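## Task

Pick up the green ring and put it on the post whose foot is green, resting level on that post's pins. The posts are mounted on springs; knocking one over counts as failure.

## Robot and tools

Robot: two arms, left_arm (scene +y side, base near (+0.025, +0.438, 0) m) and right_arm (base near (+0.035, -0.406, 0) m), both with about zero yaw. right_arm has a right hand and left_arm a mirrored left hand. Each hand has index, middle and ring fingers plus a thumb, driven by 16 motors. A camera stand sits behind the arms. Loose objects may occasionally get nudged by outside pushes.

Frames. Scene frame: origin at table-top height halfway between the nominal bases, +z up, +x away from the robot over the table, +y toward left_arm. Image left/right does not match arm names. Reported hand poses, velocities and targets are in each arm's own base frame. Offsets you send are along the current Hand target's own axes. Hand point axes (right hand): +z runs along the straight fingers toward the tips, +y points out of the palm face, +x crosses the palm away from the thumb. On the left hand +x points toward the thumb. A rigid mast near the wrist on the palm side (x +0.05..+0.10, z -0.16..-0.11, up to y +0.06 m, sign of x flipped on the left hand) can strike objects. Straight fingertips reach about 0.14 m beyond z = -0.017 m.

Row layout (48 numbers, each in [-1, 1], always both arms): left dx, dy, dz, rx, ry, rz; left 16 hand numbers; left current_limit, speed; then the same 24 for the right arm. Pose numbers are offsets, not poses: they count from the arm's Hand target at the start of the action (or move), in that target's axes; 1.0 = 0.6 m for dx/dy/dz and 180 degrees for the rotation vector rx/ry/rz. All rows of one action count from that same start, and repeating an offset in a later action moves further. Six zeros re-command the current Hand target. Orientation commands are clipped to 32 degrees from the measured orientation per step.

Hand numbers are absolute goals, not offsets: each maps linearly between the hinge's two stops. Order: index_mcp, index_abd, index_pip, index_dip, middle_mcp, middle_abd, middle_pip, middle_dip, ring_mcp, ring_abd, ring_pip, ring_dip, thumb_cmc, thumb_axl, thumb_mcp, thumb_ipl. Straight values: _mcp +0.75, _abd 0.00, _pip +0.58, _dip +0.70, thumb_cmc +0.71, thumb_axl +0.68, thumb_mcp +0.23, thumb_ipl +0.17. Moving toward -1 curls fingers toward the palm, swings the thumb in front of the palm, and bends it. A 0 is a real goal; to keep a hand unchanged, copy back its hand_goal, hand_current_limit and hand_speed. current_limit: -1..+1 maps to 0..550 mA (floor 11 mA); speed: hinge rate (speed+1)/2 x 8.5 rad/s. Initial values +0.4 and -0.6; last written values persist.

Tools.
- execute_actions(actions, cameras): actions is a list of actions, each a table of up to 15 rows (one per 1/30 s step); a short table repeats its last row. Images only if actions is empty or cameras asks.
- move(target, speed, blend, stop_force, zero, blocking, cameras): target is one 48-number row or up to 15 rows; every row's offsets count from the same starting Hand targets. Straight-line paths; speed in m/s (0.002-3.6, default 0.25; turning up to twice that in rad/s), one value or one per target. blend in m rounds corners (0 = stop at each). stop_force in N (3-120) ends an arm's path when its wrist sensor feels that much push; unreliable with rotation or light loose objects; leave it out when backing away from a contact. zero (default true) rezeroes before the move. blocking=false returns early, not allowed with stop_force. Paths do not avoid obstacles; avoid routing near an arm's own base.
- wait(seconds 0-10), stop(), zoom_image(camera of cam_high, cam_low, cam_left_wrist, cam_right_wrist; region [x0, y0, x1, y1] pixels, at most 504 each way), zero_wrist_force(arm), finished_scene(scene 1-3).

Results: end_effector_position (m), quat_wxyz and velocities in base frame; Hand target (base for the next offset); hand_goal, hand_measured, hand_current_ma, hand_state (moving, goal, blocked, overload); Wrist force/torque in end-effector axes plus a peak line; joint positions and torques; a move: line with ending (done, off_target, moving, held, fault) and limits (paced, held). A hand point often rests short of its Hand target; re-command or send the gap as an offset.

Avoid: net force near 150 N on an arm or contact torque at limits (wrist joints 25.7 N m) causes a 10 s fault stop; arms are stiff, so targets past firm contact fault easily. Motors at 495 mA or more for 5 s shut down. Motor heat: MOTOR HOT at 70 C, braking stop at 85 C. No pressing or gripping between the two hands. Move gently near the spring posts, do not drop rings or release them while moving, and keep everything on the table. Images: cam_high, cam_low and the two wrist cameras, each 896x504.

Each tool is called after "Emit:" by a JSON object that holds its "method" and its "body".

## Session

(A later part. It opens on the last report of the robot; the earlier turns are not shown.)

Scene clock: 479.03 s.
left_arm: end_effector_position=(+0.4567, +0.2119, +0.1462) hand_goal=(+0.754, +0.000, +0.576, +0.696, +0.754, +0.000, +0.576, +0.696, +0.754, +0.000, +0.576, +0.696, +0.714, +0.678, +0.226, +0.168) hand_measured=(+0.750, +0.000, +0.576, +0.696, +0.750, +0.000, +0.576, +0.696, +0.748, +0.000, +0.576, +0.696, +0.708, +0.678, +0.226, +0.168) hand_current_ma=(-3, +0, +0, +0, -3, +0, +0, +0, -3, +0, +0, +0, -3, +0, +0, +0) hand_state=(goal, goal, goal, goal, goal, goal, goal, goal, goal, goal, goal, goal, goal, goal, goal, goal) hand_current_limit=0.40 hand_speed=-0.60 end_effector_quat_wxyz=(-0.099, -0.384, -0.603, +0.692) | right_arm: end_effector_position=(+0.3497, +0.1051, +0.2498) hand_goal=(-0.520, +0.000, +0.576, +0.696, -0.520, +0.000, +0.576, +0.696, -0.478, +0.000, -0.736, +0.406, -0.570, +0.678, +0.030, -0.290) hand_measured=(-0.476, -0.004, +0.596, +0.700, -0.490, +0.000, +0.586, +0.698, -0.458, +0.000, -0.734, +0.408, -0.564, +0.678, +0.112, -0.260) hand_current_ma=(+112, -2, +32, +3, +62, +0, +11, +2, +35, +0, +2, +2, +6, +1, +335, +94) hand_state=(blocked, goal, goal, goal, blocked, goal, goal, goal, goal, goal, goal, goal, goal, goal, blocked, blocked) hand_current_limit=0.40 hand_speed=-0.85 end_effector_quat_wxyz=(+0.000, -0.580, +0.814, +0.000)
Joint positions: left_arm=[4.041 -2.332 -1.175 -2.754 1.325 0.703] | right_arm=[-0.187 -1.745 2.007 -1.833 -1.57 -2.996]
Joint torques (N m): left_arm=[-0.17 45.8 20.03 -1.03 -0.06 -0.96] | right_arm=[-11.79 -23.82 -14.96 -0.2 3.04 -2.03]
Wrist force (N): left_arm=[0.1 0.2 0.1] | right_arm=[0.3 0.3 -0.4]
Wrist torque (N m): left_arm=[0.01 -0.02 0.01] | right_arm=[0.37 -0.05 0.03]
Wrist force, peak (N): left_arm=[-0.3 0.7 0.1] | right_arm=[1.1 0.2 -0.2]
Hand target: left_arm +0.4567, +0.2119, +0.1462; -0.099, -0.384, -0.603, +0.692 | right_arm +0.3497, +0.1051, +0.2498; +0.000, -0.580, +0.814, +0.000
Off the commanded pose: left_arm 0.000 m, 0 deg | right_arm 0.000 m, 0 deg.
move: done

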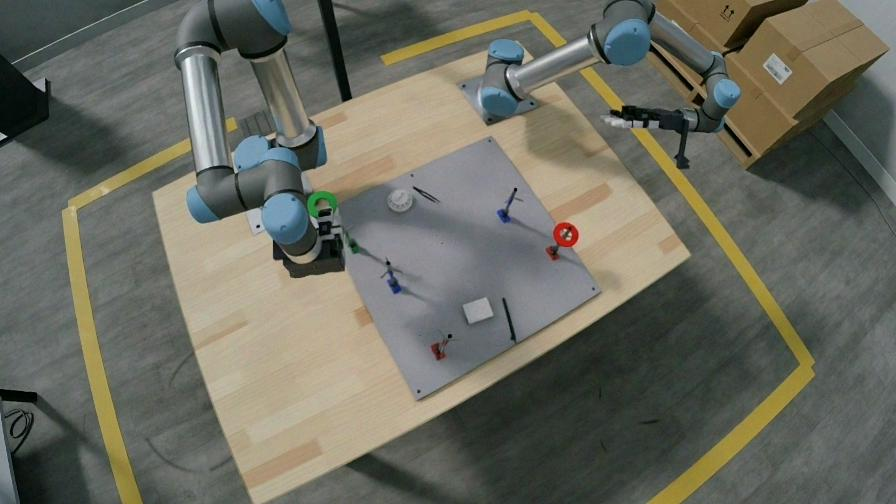

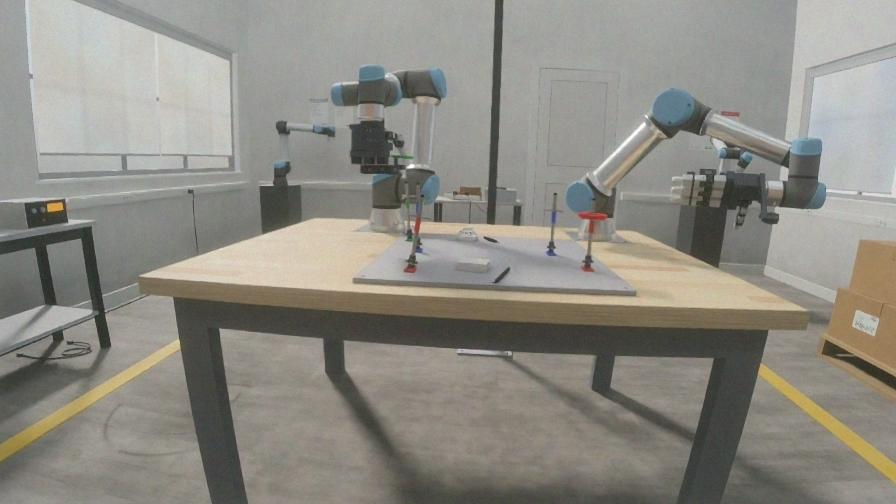

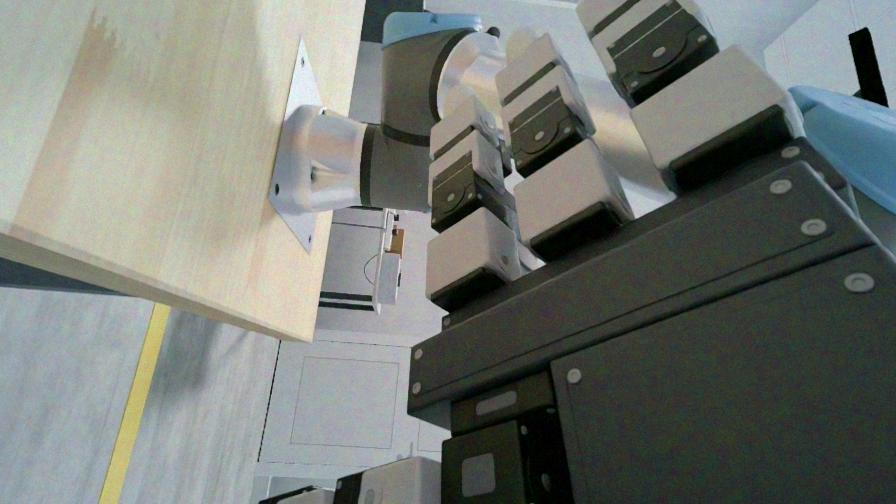

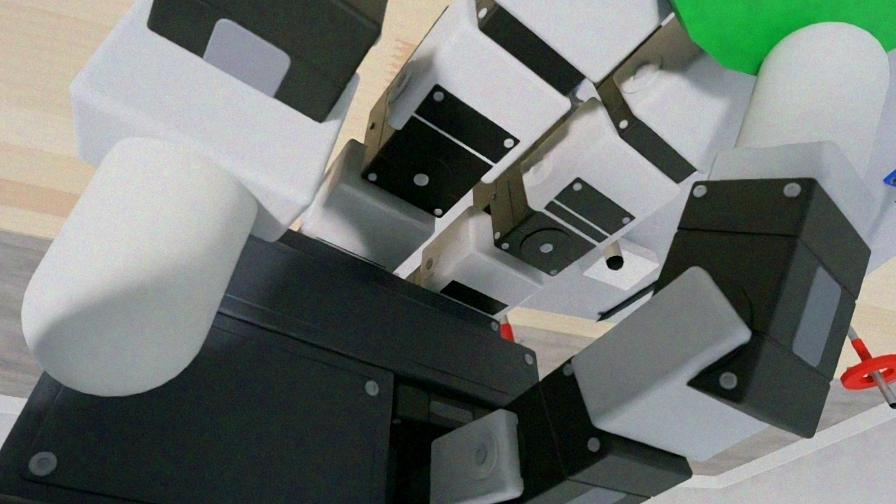

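Emit:
{"method": "move", "body": {"target": [0,0,0,0,0,0,0.754,0,0.576,0.696,0.754,0,0.576,0.696,0.754,0,0.576,0.696,0.714,0.678,0.226,0.168,0.4,-0.6,0,0,0.0833,0,0,0,-0.52,0,0.576,0.696,-0.52,0,0.576,0.696,-0.479,0,-0.737,0.406,-0.571,0.678,0.03,-0.29,0.4,-0.85], "speed": 0.06, "cameras": ["cam_high","cam_low","cam_right_wrist"]}}

Emit:
{"method": "zoom_image", "body": {"camera": "cam_high", "region": [305, 190, 375, 260]}}

Emit:
{"method": "zoom_image", "body": {"camera": "cam_low", "region": [370, 150, 450, 250]}}

Scene clock: 502.20 s.
left_arm: end_effector_position=(+0.4567, +0.2119, +0.1462) hand_goal=(+0.754, +0.000, +0.576, +0.696, +0.754, +0.000, +0.576, +0.696, +0.754, +0.000, +0.576, +0.696, +0.714, +0.678, +0.226, +0.168) hand_measured=(+0.750, +0.000, +0.576, +0.696, +0.750, +0.000, +0.576, +0.696, +0.748, +0.000, +0.576, +0.696, +0.708, +0.678, +0.226, +0.168) hand_current_ma=(-3, +0, +0, +0, -3, +0, +0, +0, -3, +0, +0, +0, -3, +0, +0, +0) hand_state=(goal, goal, goal, goal, goal, goal, goal, goal, goal, goal, goal, goal, goal, goal, goal, goal) hand_current_limit=0.40 hand_speed=-0.60 end_effector_quat_wxyz=(-0.099, -0.384, -0.603, +0.692) | right_arm: end_effector_position=(+0.3497, +0.1051, +0.1999) hand_goal=(-0.520, +0.000, +0.576, +0.696, -0.520, +0.000, +0.576, +0.696, -0.478, +0.000, -0.736, +0.406, -0.570, +0.678, +0.030, -0.290) hand_measured=(-0.476, -0.004, +0.596, +0.700, -0.490, +0.000, +0.586, +0.698, -0.458, +0.000, -0.734, +0.408, -0.564, +0.678, +0.112, -0.260) hand_current_ma=(+112, -2, +32, +3, +62, +0, +11, +2, +35, +0, +2, +2, +6, +1, +335, +94) hand_state=(blocked, goal, goal, goal, blocked, goal, goal, goal, goal, goal, goal, goal, goal, goal, blocked, blocked) hand_current_limit=0.40 hand_speed=-0.85 end_effector_quat_wxyz=(+0.000, -0.580, +0.814, +0.000)
Joint positions: left_arm=[4.041 -2.332 -1.175 -2.754 1.325 0.703] | right_arm=[-0.187 -1.701 2.106 -1.975 -1.57 -2.996]
Joint torques (N m): left_arm=[-0.12 45.02 20.33 -0.87 -0.07 -0.88] | right_arm=[-1.3 -10.5 -14.99 -3.72 0.54 0.67]
Wrist force (N): left_arm=[-0.3 0.3 0.2] | right_arm=[0.4 0.4 -0.3]
Wrist torque (N m): left_arm=[0.02 0.04 -0.03] | right_arm=[0.38 -0.07 0.03]
Wrist force, peak (N): left_arm=[-0.1 0.5 -0.4] | right_arm=[0.5 0.4 -0.9]
Hand target: left_arm +0.4567, +0.2119, +0.1462; -0.099, -0.384, -0.603, +0.692 | right_arm +0.3497, +0.1051, +0.1998; +0.000, -0.580, +0.814, +0.000
Off the commanded pose: left_arm 0.000 m, 0 deg | right_arm 0.000 m, 0 deg.
move: done
Images, in order (width x height): cam_high 896x504, cam_low 896x504, cam_right_wrist 896x504.

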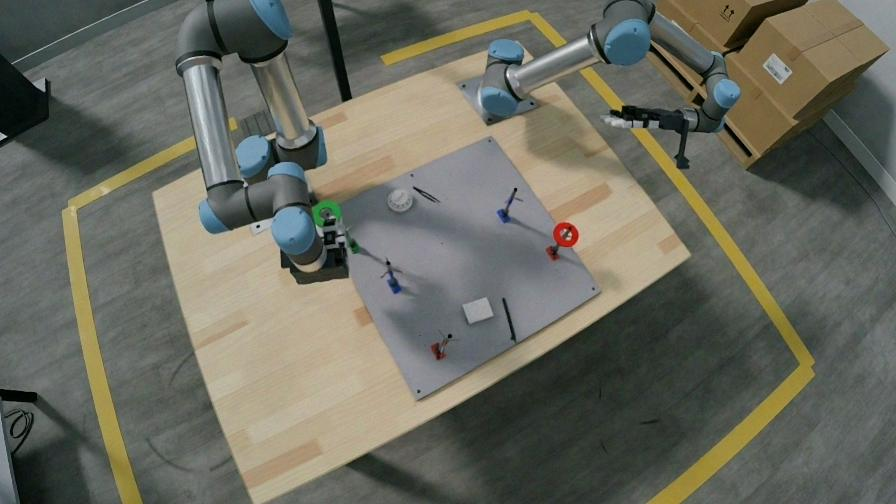

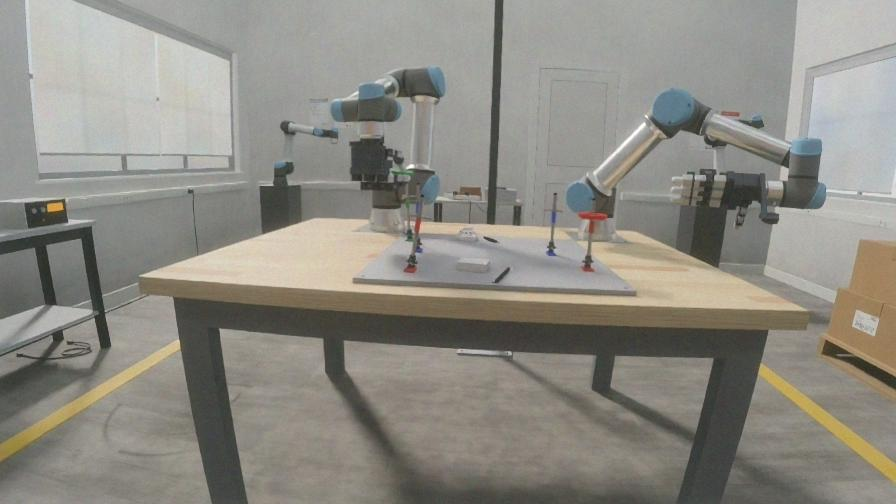

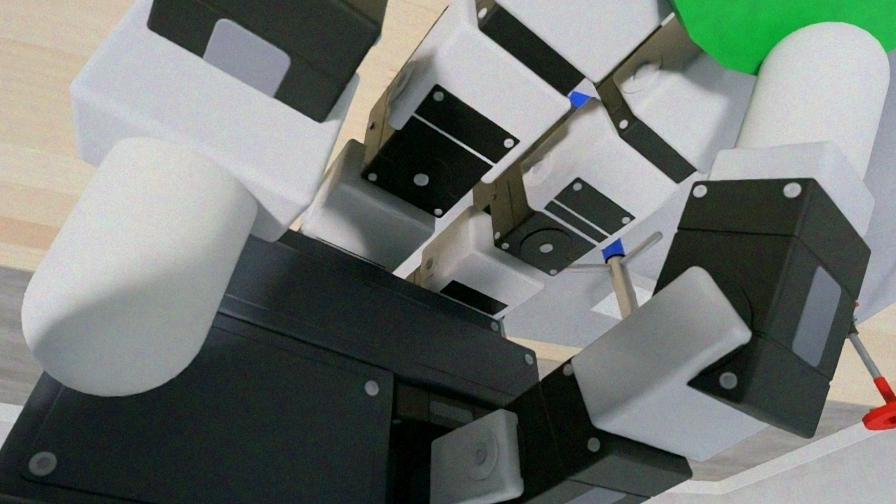

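Scaled by 7.200.

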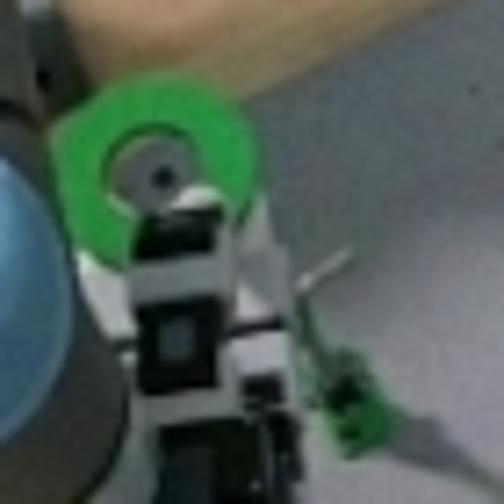

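Scaled by 5.040.

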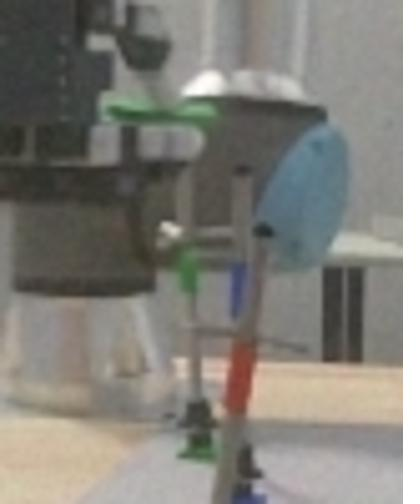

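Emit:
{"method": "move", "body": {"target": [0,0,0,0,0,0,0.754,0,0.576,0.696,0.754,0,0.576,0.696,0.754,0,0.576,0.696,0.714,0.678,0.226,0.168,0.4,-0.6,-0.0388,-0.0307,0,0,0,0,-0.52,0,0.576,0.696,-0.52,0,0.576,0.696,-0.479,0,-0.737,0.406,-0.571,0.678,0.03,-0.29,0.4,-0.85], "speed": 0.06, "cameras": ["cam_high","cam_low","cam_right_wrist"]}}

Emit:
{"method": "zoom_image", "body": {"camera": "cam_high", "region": [305, 190, 375, 260]}}

Emit:
{"method": "zoom_image", "body": {"camera": "cam_low", "region": [370, 150, 450, 250]}}

Scene clock: 518.33 s.
left_arm: end_effector_position=(+0.4567, +0.2119, +0.1462) hand_goal=(+0.754, +0.000, +0.576, +0.696, +0.754, +0.000, +0.576, +0.696, +0.754, +0.000, +0.576, +0.696, +0.714, +0.678, +0.226, +0.168) hand_measured=(+0.750, +0.000, +0.576, +0.696, +0.750, +0.000, +0.576, +0.696, +0.748, +0.000, +0.576, +0.696, +0.708, +0.678, +0.226, +0.168) hand_current_ma=(-3, +0, +0, +0, -3, +0, +0, +0, -3, +0, +0, +0, -3, +0, +0, +0) hand_state=(goal, goal, goal, goal, goal, goal, goal, goal, goal, goal, goal, goal, goal, goal, goal, goal) hand_current_limit=0.40 hand_speed=-0.60 end_effector_quat_wxyz=(-0.099, -0.384, -0.603, +0.692) | right_arm: end_effector_position=(+0.3746, +0.1211, +0.1998) hand_goal=(-0.520, +0.000, +0.576, +0.696, -0.520, +0.000, +0.576, +0.696, -0.478, +0.000, -0.736, +0.406, -0.570, +0.678, +0.030, -0.290) hand_measured=(-0.476, -0.004, +0.596, +0.700, -0.490, +0.000, +0.586, +0.698, -0.458, +0.000, -0.734, +0.408, -0.564, +0.678, +0.112, -0.260) hand_current_ma=(+112, -3, +33, +3, +63, +0, +12, +2, +35, +0, +2, +2, +6, +1, +335, +94) hand_state=(blocked, goal, goal, goal, blocked, goal, goal, goal, goal, goal, goal, goal, goal, goal, blocked, blocked) hand_current_limit=0.40 hand_speed=-0.85 end_effector_quat_wxyz=(+0.000, -0.580, +0.814, +0.000)
Joint positions: left_arm=[4.041 -2.332 -1.175 -2.754 1.325 0.703] | right_arm=[-0.139 -1.631 2.044 -1.983 -1.57 -2.949]
Joint torques (N m): left_arm=[-0.4 44.84 20.26 -0.9 -0.12 -0.96] | right_arm=[14.13 -14.56 -28.15 -3.53 -1.79 1.57]
Wrist force (N): left_arm=[0.2 0.1 0.2] | right_arm=[0.5 0.4 -0.2]
Wrist torque (N m): left_arm=[0.00 -0.02 0.01] | right_arm=[0.37 -0.08 -0.08]
Wrist force, peak (N): left_arm=[-0.4 0.6 0.0] | right_arm=[0.7 0.5 -0.7]
Hand target: left_arm +0.4567, +0.2119, +0.1462; -0.099, -0.384, -0.603, +0.692 | right_arm +0.3747, +0.1211, +0.1998; +0.000, -0.580, +0.814, +0.000
Off the commanded pose: left_arm 0.000 m, 0 deg | right_arm 0.000 m, 0 deg.
move: done
Images, in order (width x height): cam_high 896x504, cam_low 896x504, cam_right_wrist 896x504.

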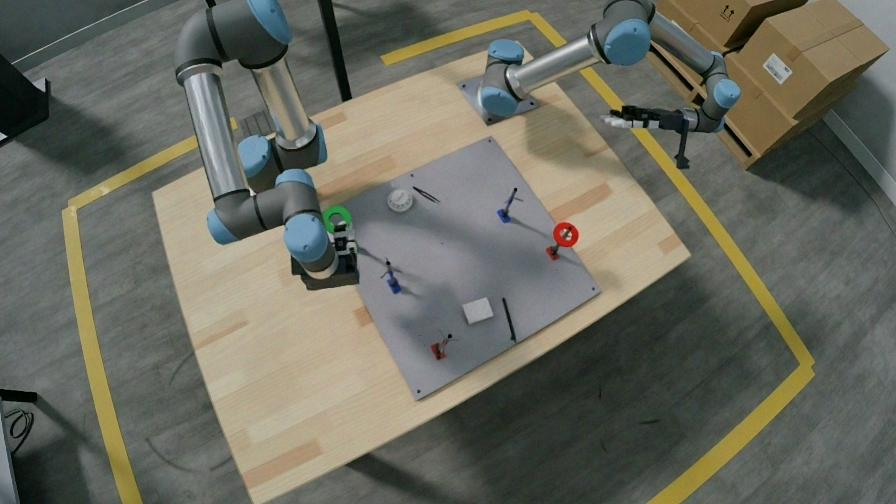

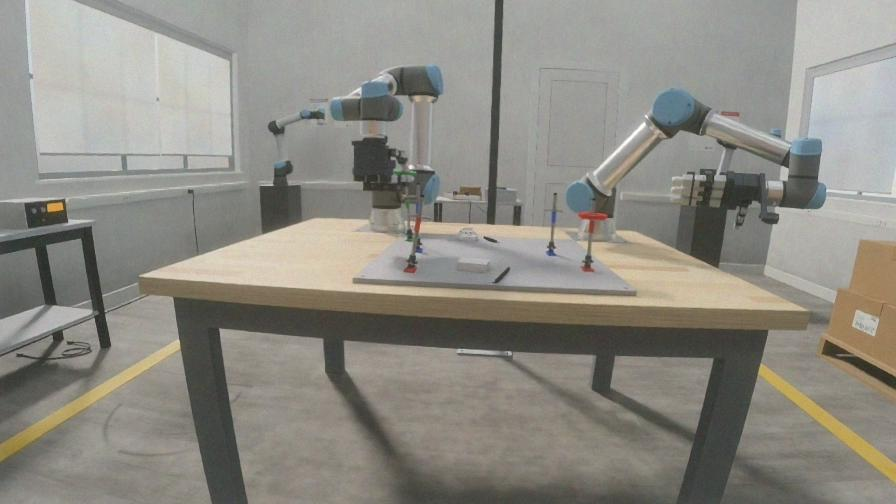

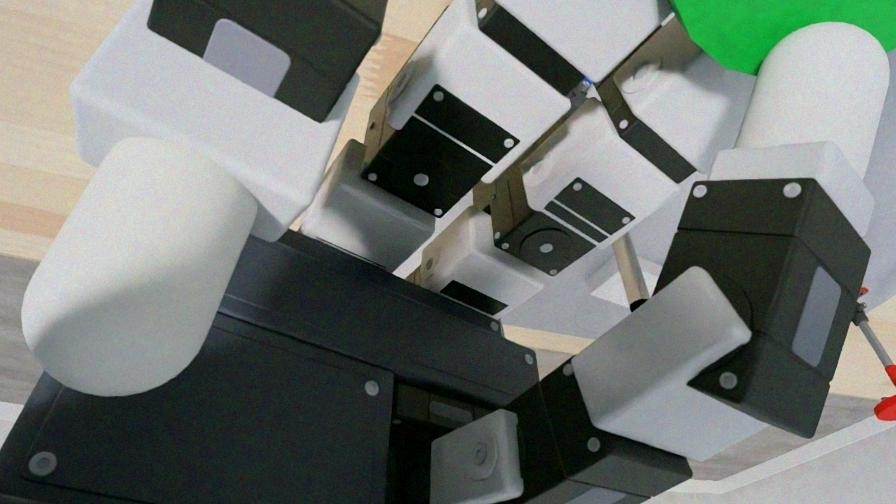

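Scaled by 7.200.

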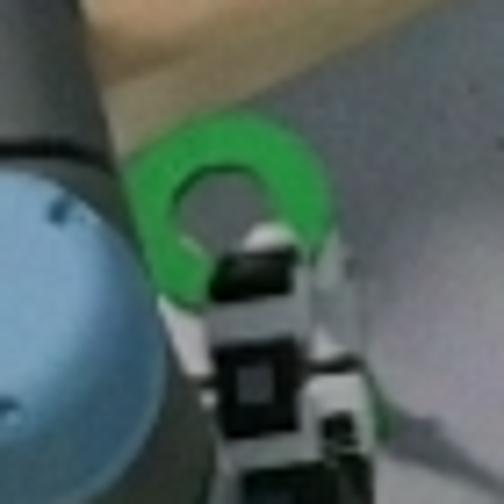

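Scaled by 5.040.

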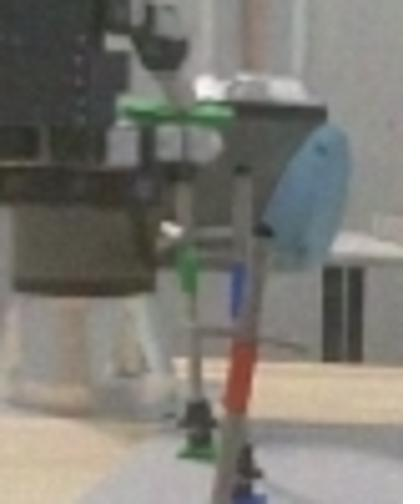

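Emit:
{"method": "move", "body": {"target": [0,0,0,0,0,0,0.754,0,0.576,0.696,0.754,0,0.576,0.696,0.754,0,0.576,0.696,0.714,0.678,0.226,0.168,0.4,-0.6,-0.003,0,0.0533,0,0,0,-0.52,0,0.576,0.696,-0.52,0,0.576,0.696,-0.479,0,-0.737,0.406,-0.571,0.678,0.03,-0.29,0.4,-0.85], "speed": 0.03, "stop_force": 3, "cameras": ["cam_high","cam_low","cam_right_wrist"]}}

Emit:
{"method": "zoom_image", "body": {"camera": "cam_high", "region": [305, 190, 375, 260]}}

Emit:
{"method": "zoom_image", "body": {"camera": "cam_low", "region": [370, 150, 450, 250]}}

Scene clock: 526.67 s.
left_arm: end_effector_position=(+0.4567, +0.2119, +0.1462) hand_goal=(+0.754, +0.000, +0.576, +0.696, +0.754, +0.000, +0.576, +0.696, +0.754, +0.000, +0.576, +0.696, +0.714, +0.678, +0.226, +0.168) hand_measured=(+0.750, +0.000, +0.576, +0.696, +0.750, +0.000, +0.576, +0.696, +0.748, +0.000, +0.576, +0.696, +0.708, +0.678, +0.226, +0.168) hand_current_ma=(-3, +0, +0, +0, -3, +0, +0, +0, -3, +0, +0, +0, -3, +0, +0, +0) hand_state=(goal, goal, goal, goal, goal, goal, goal, goal, goal, goal, goal, goal, goal, goal, goal, goal) hand_current_limit=0.40 hand_speed=-0.60 end_effector_quat_wxyz=(-0.099, -0.384, -0.603, +0.692) | right_arm: end_effector_position=(+0.3753, +0.1228, +0.1678) hand_goal=(-0.520, +0.000, +0.576, +0.696, -0.520, +0.000, +0.576, +0.696, -0.478, +0.000, -0.736, +0.406, -0.570, +0.678, +0.030, -0.290) hand_measured=(-0.476, -0.004, +0.596, +0.700, -0.490, +0.000, +0.586, +0.698, -0.458, +0.000, -0.734, +0.408, -0.564, +0.678, +0.112, -0.260) hand_current_ma=(+112, -3, +33, +3, +63, +0, +12, +2, +35, +0, +2, +2, +6, +1, +335, +94) hand_state=(blocked, goal, goal, goal, blocked, goal, goal, goal, goal, goal, goal, goal, goal, goal, blocked, blocked) hand_current_limit=0.40 hand_speed=-0.85 end_effector_quat_wxyz=(+0.000, -0.580, +0.814, +0.000)
Joint positions: left_arm=[4.041 -2.332 -1.175 -2.754 1.325 0.703] | right_arm=[-0.135 -1.591 2.097 -2.076 -1.57 -2.945]
Joint torques (N m): left_arm=[0.23 44.75 20.18 -0.85 0 -1.01] | right_arm=[14.14 -14.25 -14.61 -3.56 -2.18 1.3]
Wrist force (N): left_arm=[-0.4 0.4 0.4] | right_arm=[0.4 0.1 -0.3]
Wrist torque (N m): left_arm=[0.02 0.06 -0.05] | right_arm=[0.34 -0.08 -0.08]
Wrist force, peak (N): left_arm=[-0.4 0.4 0.4] | right_arm=[0.5 0.2 -0.7]
Hand target: left_arm +0.4567, +0.2119, +0.1462; -0.099, -0.384, -0.603, +0.692 | right_arm +0.3753, +0.1228, +0.1678; +0.000, -0.580, +0.814, +0.000
Off the commanded pose: left_arm 0.000 m, 0 deg | right_arm 0.000 m, 0 deg.
move: done
Images, in order (width x height): cam_high 896x504, cam_low 896x504, cam_right_wrist 896x504.

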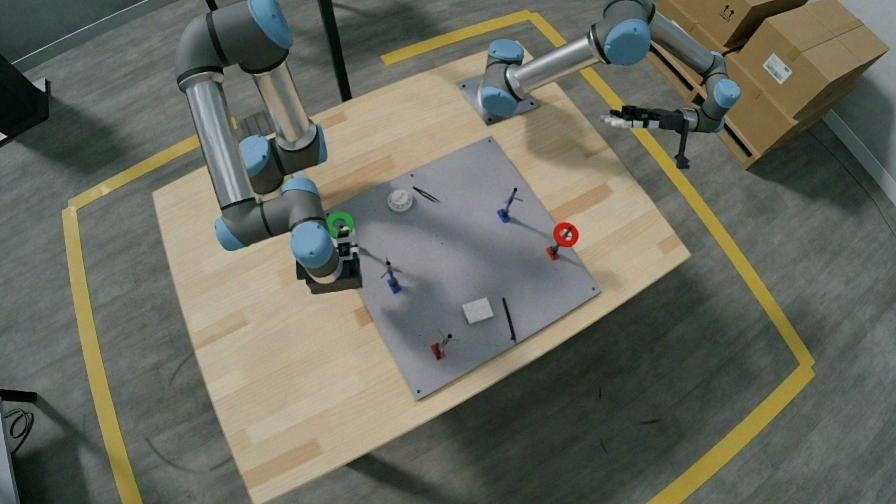

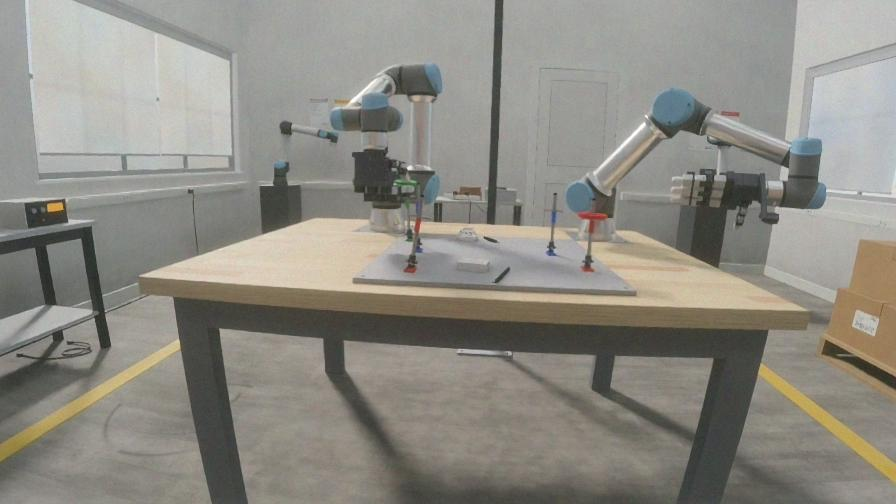

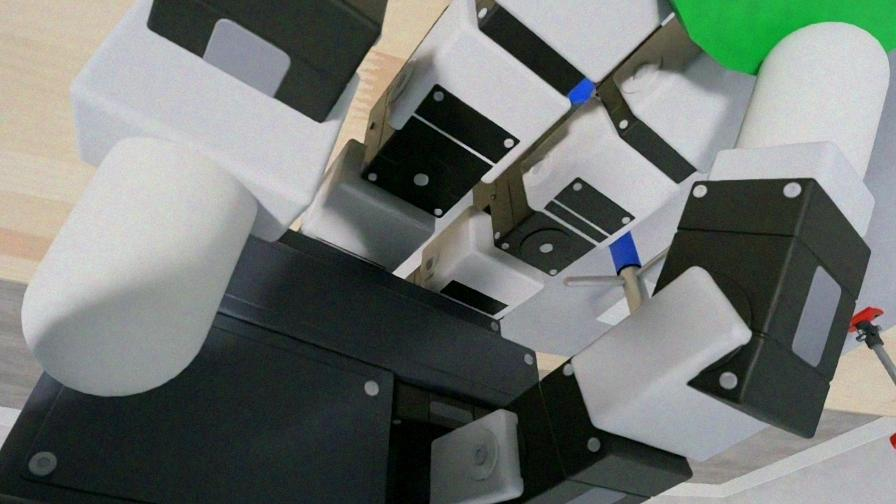

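Scaled by 7.200.

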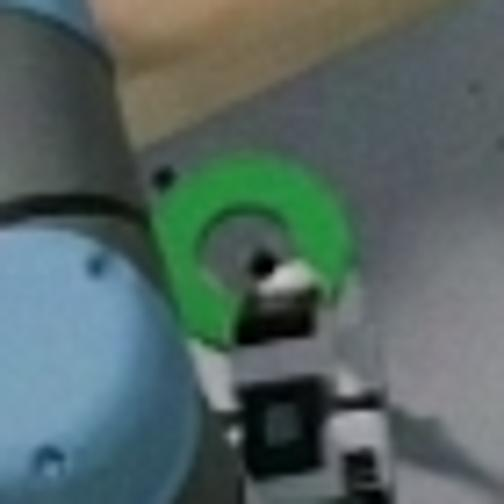

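Scaled by 5.040.

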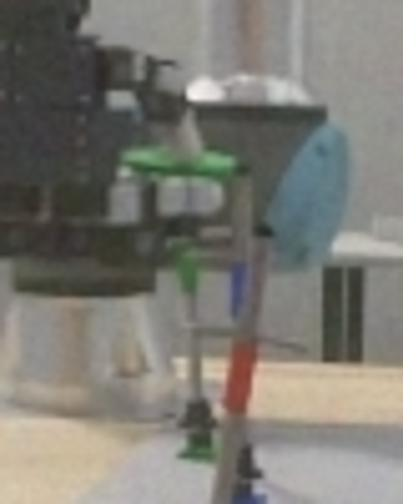

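Emit:
{"method": "move", "body": {"target": [0,0,0,0,0,0,0.754,0,0.576,0.696,0.754,0,0.576,0.696,0.754,0,0.576,0.696,0.714,0.678,0.226,0.168,0.4,-0.6,-0.001,0.003,0.0667,0,0,0,-0.52,0,0.576,0.696,-0.52,0,0.576,0.696,-0.479,0,-0.737,0.406,-0.571,0.678,0.03,-0.29,0.4,-0.85], "speed": 0.03, "stop_force": 3, "cameras": ["cam_high","cam_low","cam_right_wrist"]}}

Emit:
{"method": "zoom_image", "body": {"camera": "cam_high", "region": [315, 200, 375, 260]}}

Emit:
{"method": "zoom_image", "body": {"camera": "cam_low", "region": [370, 160, 440, 250]}}

Scene clock: 542.53 s.
left_arm: end_effector_position=(+0.4567, +0.2119, +0.1462) hand_goal=(+0.754, +0.000, +0.576, +0.696, +0.754, +0.000, +0.576, +0.696, +0.754, +0.000, +0.576, +0.696, +0.714, +0.678, +0.226, +0.168) hand_measured=(+0.750, +0.000, +0.576, +0.696, +0.750, +0.000, +0.576, +0.696, +0.748, +0.000, +0.576, +0.696, +0.708, +0.678, +0.226, +0.168) hand_current_ma=(-3, +0, +0, +0, -3, +0, +0, +0, -3, +0, +0, +0, -3, +0, +0, +0) hand_state=(goal, goal, goal, goal, goal, goal, goal, goal, goal, goal, goal, goal, goal, goal, goal, goal) hand_current_limit=0.40 hand_speed=-0.60 end_effector_quat_wxyz=(-0.099, -0.384, -0.603, +0.692) | right_arm: end_effector_position=(+0.3738, +0.1240, +0.1284) hand_goal=(-0.520, +0.000, +0.576, +0.696, -0.520, +0.000, +0.576, +0.696, -0.478, +0.000, -0.736, +0.406, -0.570, +0.678, +0.030, -0.290) hand_measured=(-0.470, -0.004, +0.600, +0.704, -0.480, -0.002, +0.590, +0.698, -0.458, +0.000, -0.734, +0.408, -0.562, +0.680, +0.104, -0.264) hand_current_ma=(+130, -3, +42, +9, +98, -1, +23, +2, +35, +0, +2, +2, +10, +2, +296, +76) hand_state=(blocked, goal, blocked, goal, blocked, goal, goal, goal, goal, goal, goal, goal, goal, goal, blocked, blocked) hand_current_limit=0.40 hand_speed=-0.85 end_effector_quat_wxyz=(+0.000, -0.580, +0.814, +0.000)
Joint positions: left_arm=[4.041 -2.332 -1.175 -2.754 1.325 0.703] | right_arm=[-0.133 -1.536 2.16 -2.195 -1.57 -2.943]
Joint torques (N m): left_arm=[0.07 44.92 20.31 -0.85 0 -1.01] | right_arm=[9.75 -30.32 -24.4 -0.2 0.14 0.24]
Wrist force (N): left_arm=[-0.2 0.2 0.0] | right_arm=[0.1 -0.5 -3.3]
Wrist torque (N m): left_arm=[0.03 0.03 -0.03] | right_arm=[0.18 -0.10 -0.08]
Wrist force, peak (N): left_arm=[-0.4 0.5 -0.1] | right_arm=[-0.1 -1.0 -4.5]
Hand target: left_arm +0.4567, +0.2119, +0.1462; -0.099, -0.384, -0.603, +0.692 | right_arm +0.3738, +0.1240, +0.1284; +0.000, -0.580, +0.814, +0.000 (not the last commanded pose)
Off the commanded pose: left_arm 0.000 m, 0 deg | right_arm 0.001 m, 0 deg.
move: contact (right_arm)
Images, in order (width x height): cam_high 896x504, cam_low 896x504, cam_right_wrist 896x504.

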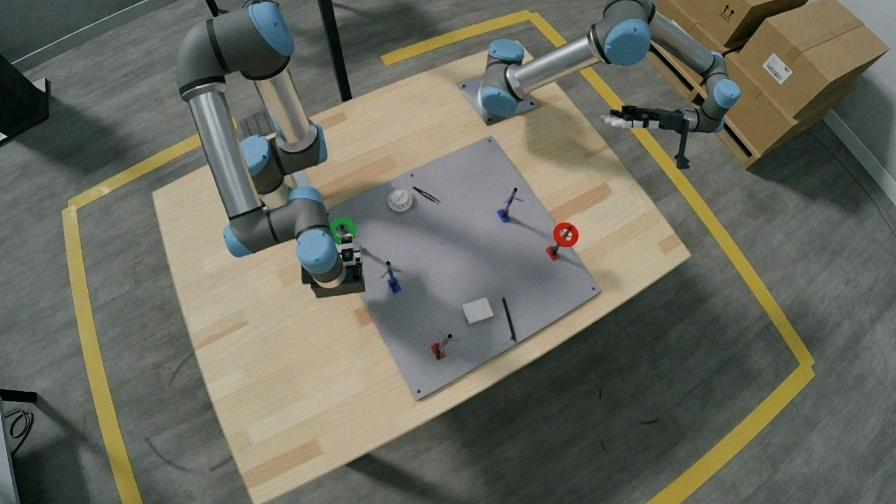

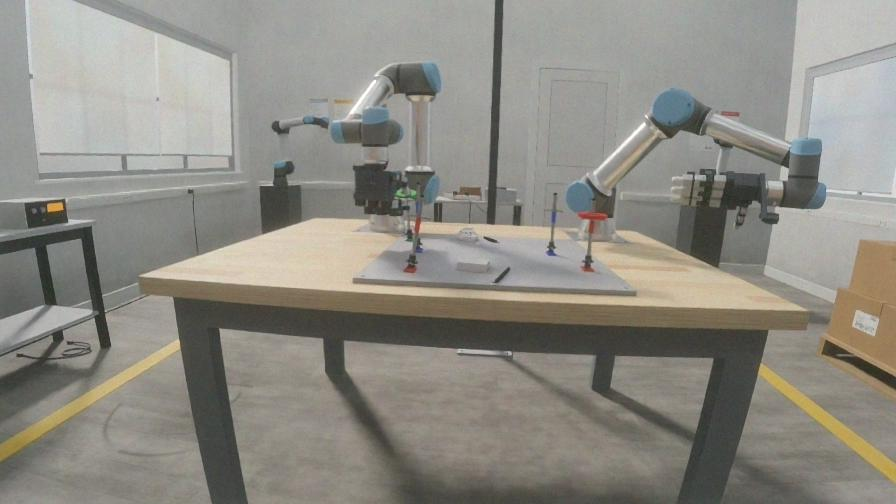

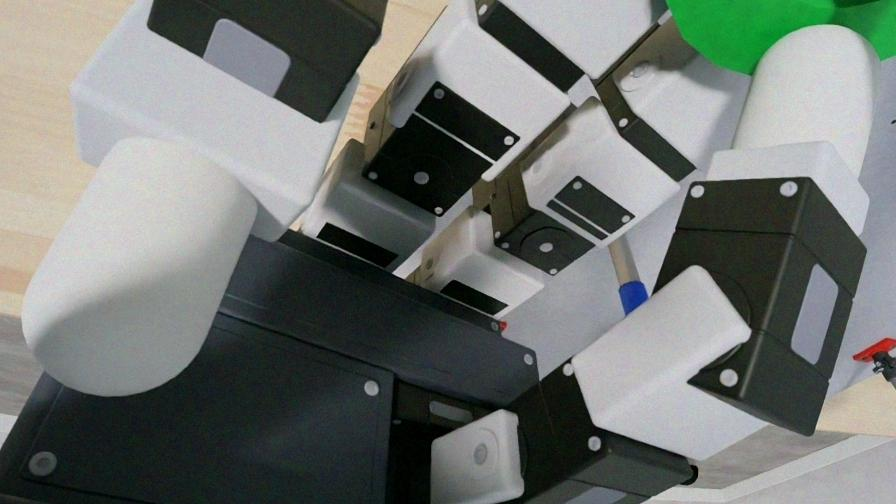

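Scaled by 8.400.

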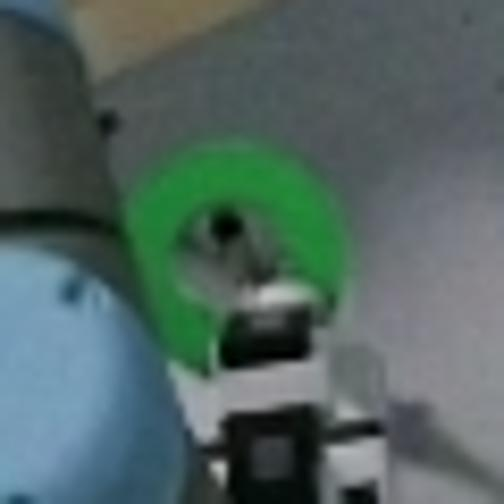

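Scaled by 5.600.

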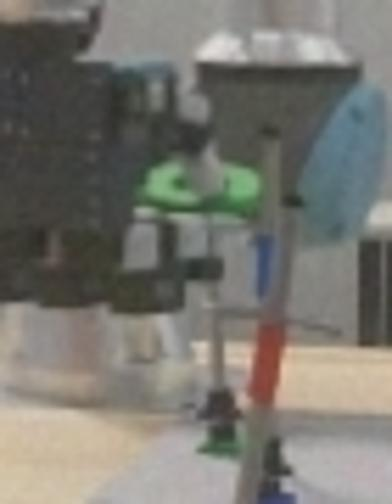

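Emit:
{"method": "move", "body": {"target": [[0,0,0,0,0,0,0.754,0,0.576,0.696,0.754,0,0.576,0.696,0.754,0,0.576,0.696,0.714,0.678,0.226,0.168,0.4,-0.6,0,0,-0.015,0,0,0,-0.52,0,0.576,0.696,-0.52,0,0.576,0.696,-0.479,0,-0.737,0.406,-0.571,0.678,0.03,-0.29,0.4,-0.85],[0,0,0,0,0,0,0.754,0,0.576,0.696,0.754,0,0.576,0.696,0.754,0,0.576,0.696,0.714,0.678,0.226,0.168,0.4,-0.6,0,-0.0133,-0.015,0,0,0,-0.52,0,0.576,0.696,-0.52,0,0.576,0.696,-0.479,0,-0.737,0.406,-0.571,0.678,0.03,-0.29,0.4,-0.85]], "speed": 0.03, "cameras": ["cam_high","cam_low"]}}

Emit:
{"method": "zoom_image", "body": {"camera": "cam_high", "region": [315, 200, 375, 260]}}

Emit:
{"method": "zoom_image", "body": {"camera": "cam_low", "region": [370, 160, 440, 250]}}

Scene clock: 555.47 s.
left_arm: end_effector_position=(+0.4567, +0.2119, +0.1462) hand_goal=(+0.754, +0.000, +0.576, +0.696, +0.754, +0.000, +0.576, +0.696, +0.754, +0.000, +0.576, +0.696, +0.714, +0.678, +0.226, +0.168) hand_measured=(+0.750, +0.000, +0.576, +0.696, +0.750, +0.000, +0.576, +0.696, +0.748, +0.000, +0.576, +0.696, +0.708, +0.678, +0.226, +0.168) hand_current_ma=(-3, +0, +0, +0, -3, +0, +0, +0, -3, +0, +0, +0, -3, +0, +0, +0) hand_state=(goal, goal, goal, goal, goal, goal, goal, goal, goal, goal, goal, goal, goal, goal, goal, goal) hand_current_limit=0.40 hand_speed=-0.60 end_effector_quat_wxyz=(-0.099, -0.384, -0.603, +0.692) | right_arm: end_effector_position=(+0.3812, +0.1214, +0.1374) hand_goal=(-0.520, +0.000, +0.576, +0.696, -0.520, +0.000, +0.576, +0.696, -0.478, +0.000, -0.736, +0.406, -0.570, +0.678, +0.030, -0.290) hand_measured=(-0.470, -0.004, +0.600, +0.704, -0.480, -0.002, +0.590, +0.698, -0.458, +0.000, -0.734, +0.408, -0.566, +0.680, +0.102, -0.264) hand_current_ma=(+132, -3, +43, +9, +98, -1, +23, +2, +35, +0, +2, +2, +5, +2, +288, +76) hand_state=(blocked, goal, blocked, goal, blocked, goal, goal, goal, goal, goal, goal, goal, goal, goal, blocked, blocked) hand_current_limit=0.40 hand_speed=-0.85 end_effector_quat_wxyz=(+0.000, -0.580, +0.814, +0.000)
Joint positions: left_arm=[4.041 -2.332 -1.175 -2.754 1.325 0.703] | right_arm=[-0.137 -1.533 2.13 -2.167 -1.57 -2.946]
Joint torques (N m): left_arm=[-0.26 44.56 20.11 -0.81 0.01 -1.11] | right_arm=[-12.7 -17.67 -27.1 -0.27 0.58 -1.69]
Wrist force (N): left_arm=[-0.1 0.2 0.0] | right_arm=[0.2 0.4 -0.6]
Wrist torque (N m): left_arm=[0.03 0.02 -0.01] | right_arm=[0.40 -0.04 0.02]
Wrist force, peak (N): left_arm=[-0.6 0.2 0.1] | right_arm=[0.1 -0.6 -3.7]
Hand target: left_arm +0.4567, +0.2119, +0.1462; -0.099, -0.384, -0.603, +0.692 | right_arm +0.3813, +0.1214, +0.1374; +0.000, -0.580, +0.814, +0.000
Off the commanded pose: left_arm 0.000 m, 0 deg | right_arm 0.000 m, 0 deg.
move: done
Images, in order (width x height): cam_high 896x504, cam_low 896x504.

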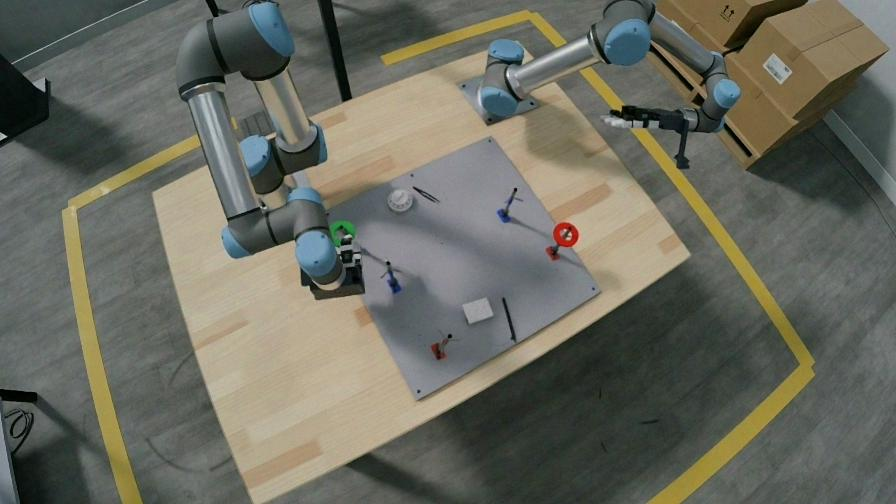

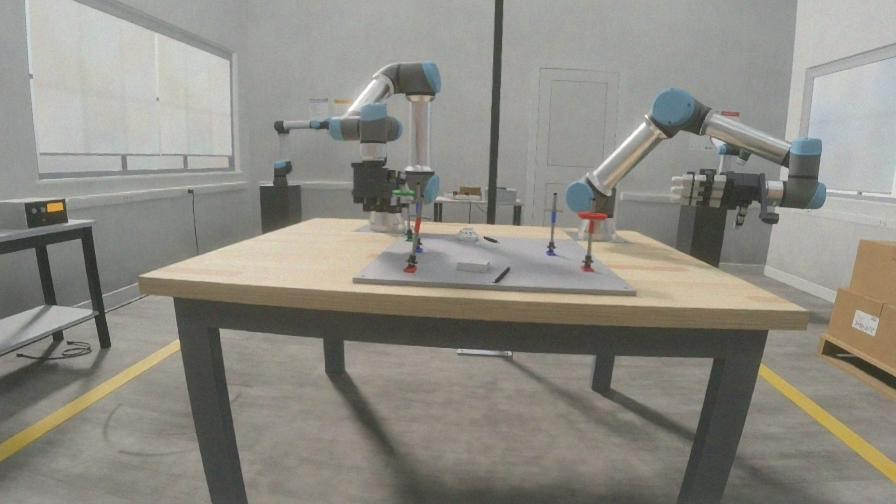

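Scaled by 8.400.

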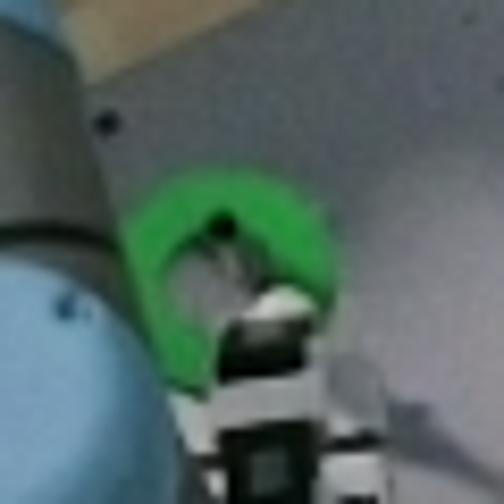

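Scaled by 5.600.

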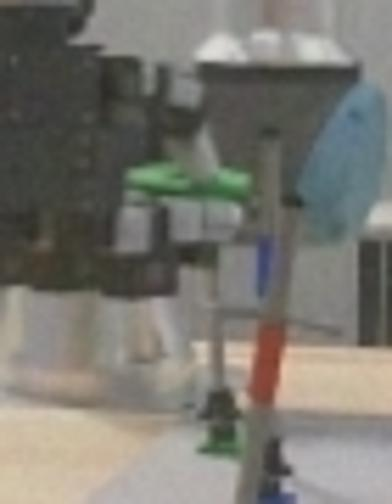

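Emit:
{"method": "zoom_image", "body": {"camera": "cam_high", "region": [325, 212, 361, 248]}}

Emit:
{"method": "zoom_image", "body": {"camera": "cam_low", "region": [385, 180, 425, 220]}}

Scaled by 14.000.

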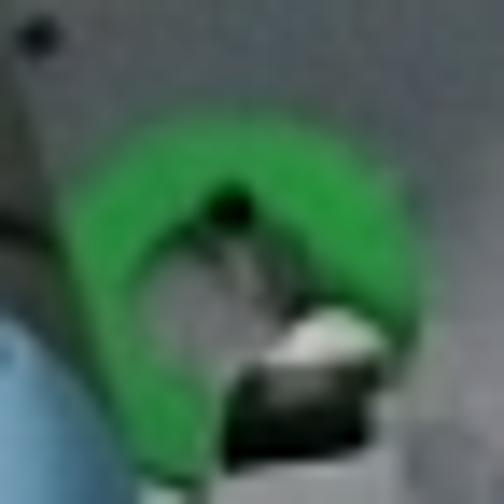

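Scaled by 12.600.

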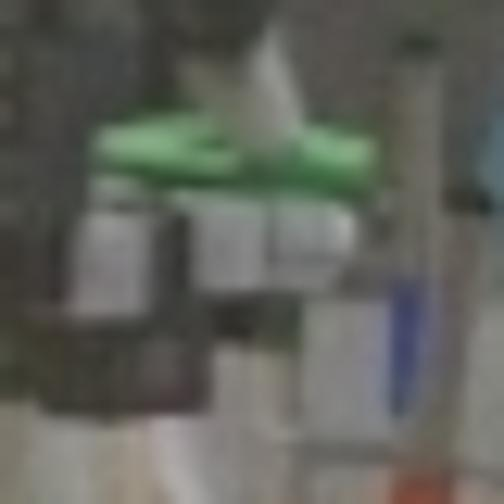

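Emit:
{"method": "move", "body": {"target": [0,0,0,0,0,0,0.754,0,0.576,0.696,0.754,0,0.576,0.696,0.754,0,0.576,0.696,0.714,0.678,0.226,0.168,0.4,-0.6,0,0,0.033,0,0,0,-0.52,0,0.576,0.696,-0.52,0,0.576,0.696,-0.479,0,-0.737,0.406,-0.571,0.678,0.03,-0.29,0.4,-0.85], "speed": 0.03, "stop_force": 3, "cameras": ["cam_high","cam_low"]}}

Emit:
{"method": "zoom_image", "body": {"camera": "cam_high", "region": [325, 212, 361, 248]}}

Emit:
{"method": "zoom_image", "body": {"camera": "cam_low", "region": [385, 180, 425, 220]}}

Scene clock: 569.13 s.
left_arm: end_effector_position=(+0.4567, +0.2119, +0.1462) hand_goal=(+0.754, +0.000, +0.576, +0.696, +0.754, +0.000, +0.576, +0.696, +0.754, +0.000, +0.576, +0.696, +0.714, +0.678, +0.226, +0.168) hand_measured=(+0.750, +0.000, +0.576, +0.696, +0.750, +0.000, +0.576, +0.696, +0.748, +0.000, +0.576, +0.696, +0.708, +0.678, +0.226, +0.168) hand_current_ma=(-3, +0, +0, +0, -3, +0, +0, +0, -3, +0, +0, +0, -3, +0, +0, +0) hand_state=(goal, goal, goal, goal, goal, goal, goal, goal, goal, goal, goal, goal, goal, goal, goal, goal) hand_current_limit=0.40 hand_speed=-0.60 end_effector_quat_wxyz=(-0.099, -0.384, -0.603, +0.692) | right_arm: end_effector_position=(+0.3813, +0.1214, +0.1265) hand_goal=(-0.520, +0.000, +0.576, +0.696, -0.520, +0.000, +0.576, +0.696, -0.478, +0.000, -0.736, +0.406, -0.570, +0.678, +0.030, -0.290) hand_measured=(-0.460, -0.008, +0.606, +0.706, -0.486, -0.002, +0.588, +0.698, -0.458, +0.000, -0.734, +0.408, -0.558, +0.682, +0.100, -0.270) hand_current_ma=(+166, -7, +58, +13, +74, -2, +15, +2, +35, +0, +2, +2, +17, +4, +273, +52) hand_state=(blocked, goal, blocked, goal, blocked, goal, goal, goal, goal, goal, goal, goal, goal, goal, blocked, blocked) hand_current_limit=0.40 hand_speed=-0.85 end_effector_quat_wxyz=(+0.000, -0.580, +0.814, +0.000)
Joint positions: left_arm=[4.041 -2.332 -1.175 -2.754 1.325 0.703] | right_arm=[-0.137 -1.516 2.145 -2.2 -1.57 -2.946]
Joint torques (N m): left_arm=[-0.27 44.43 19.96 -0.72 0.03 -1.11] | right_arm=[-6.94 -32.21 -25 -0.08 -0.07 -1.66]
Wrist force (N): left_arm=[-0.1 0.4 -0.1] | right_arm=[0.3 0.4 -0.4]
Wrist torque (N m): left_arm=[0.05 0.00 -0.02] | right_arm=[0.35 -0.07 0.02]
Wrist force, peak (N): left_arm=[-0.2 0.4 0.7] | right_arm=[0.3 -0.8 -3.7]
Hand target: left_arm +0.4567, +0.2119, +0.1462; -0.099, -0.384, -0.603, +0.692 | right_arm +0.3813, +0.1214, +0.1265; +0.000, -0.580, +0.814, +0.000 (not the last commanded pose)
Off the commanded pose: left_arm 0.000 m, 0 deg | right_arm 0.009 m, 0 deg.
move: contact (right_arm)
Images, in order (width x height): cam_high 896x504, cam_low 896x504.

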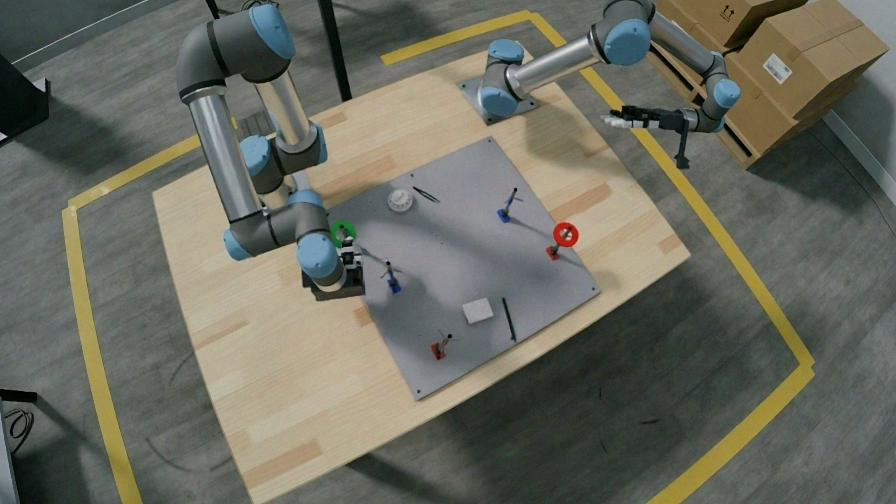

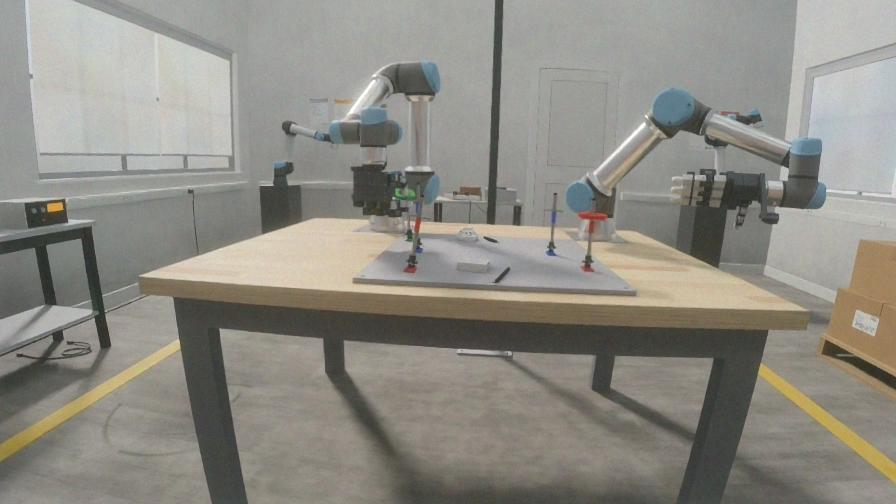

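Scaled by 14.000.

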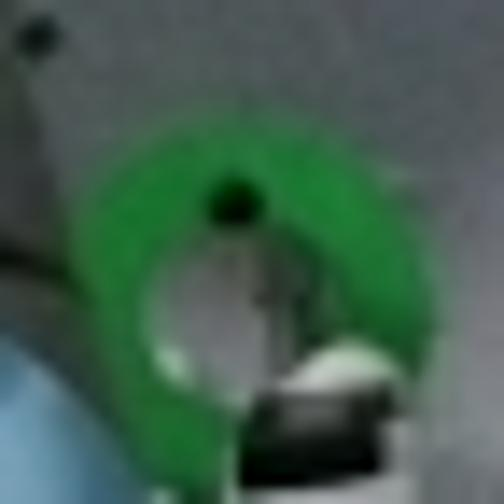

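Scaled by 12.600.

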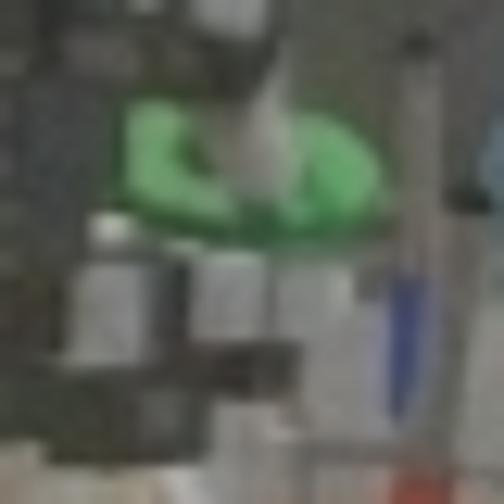

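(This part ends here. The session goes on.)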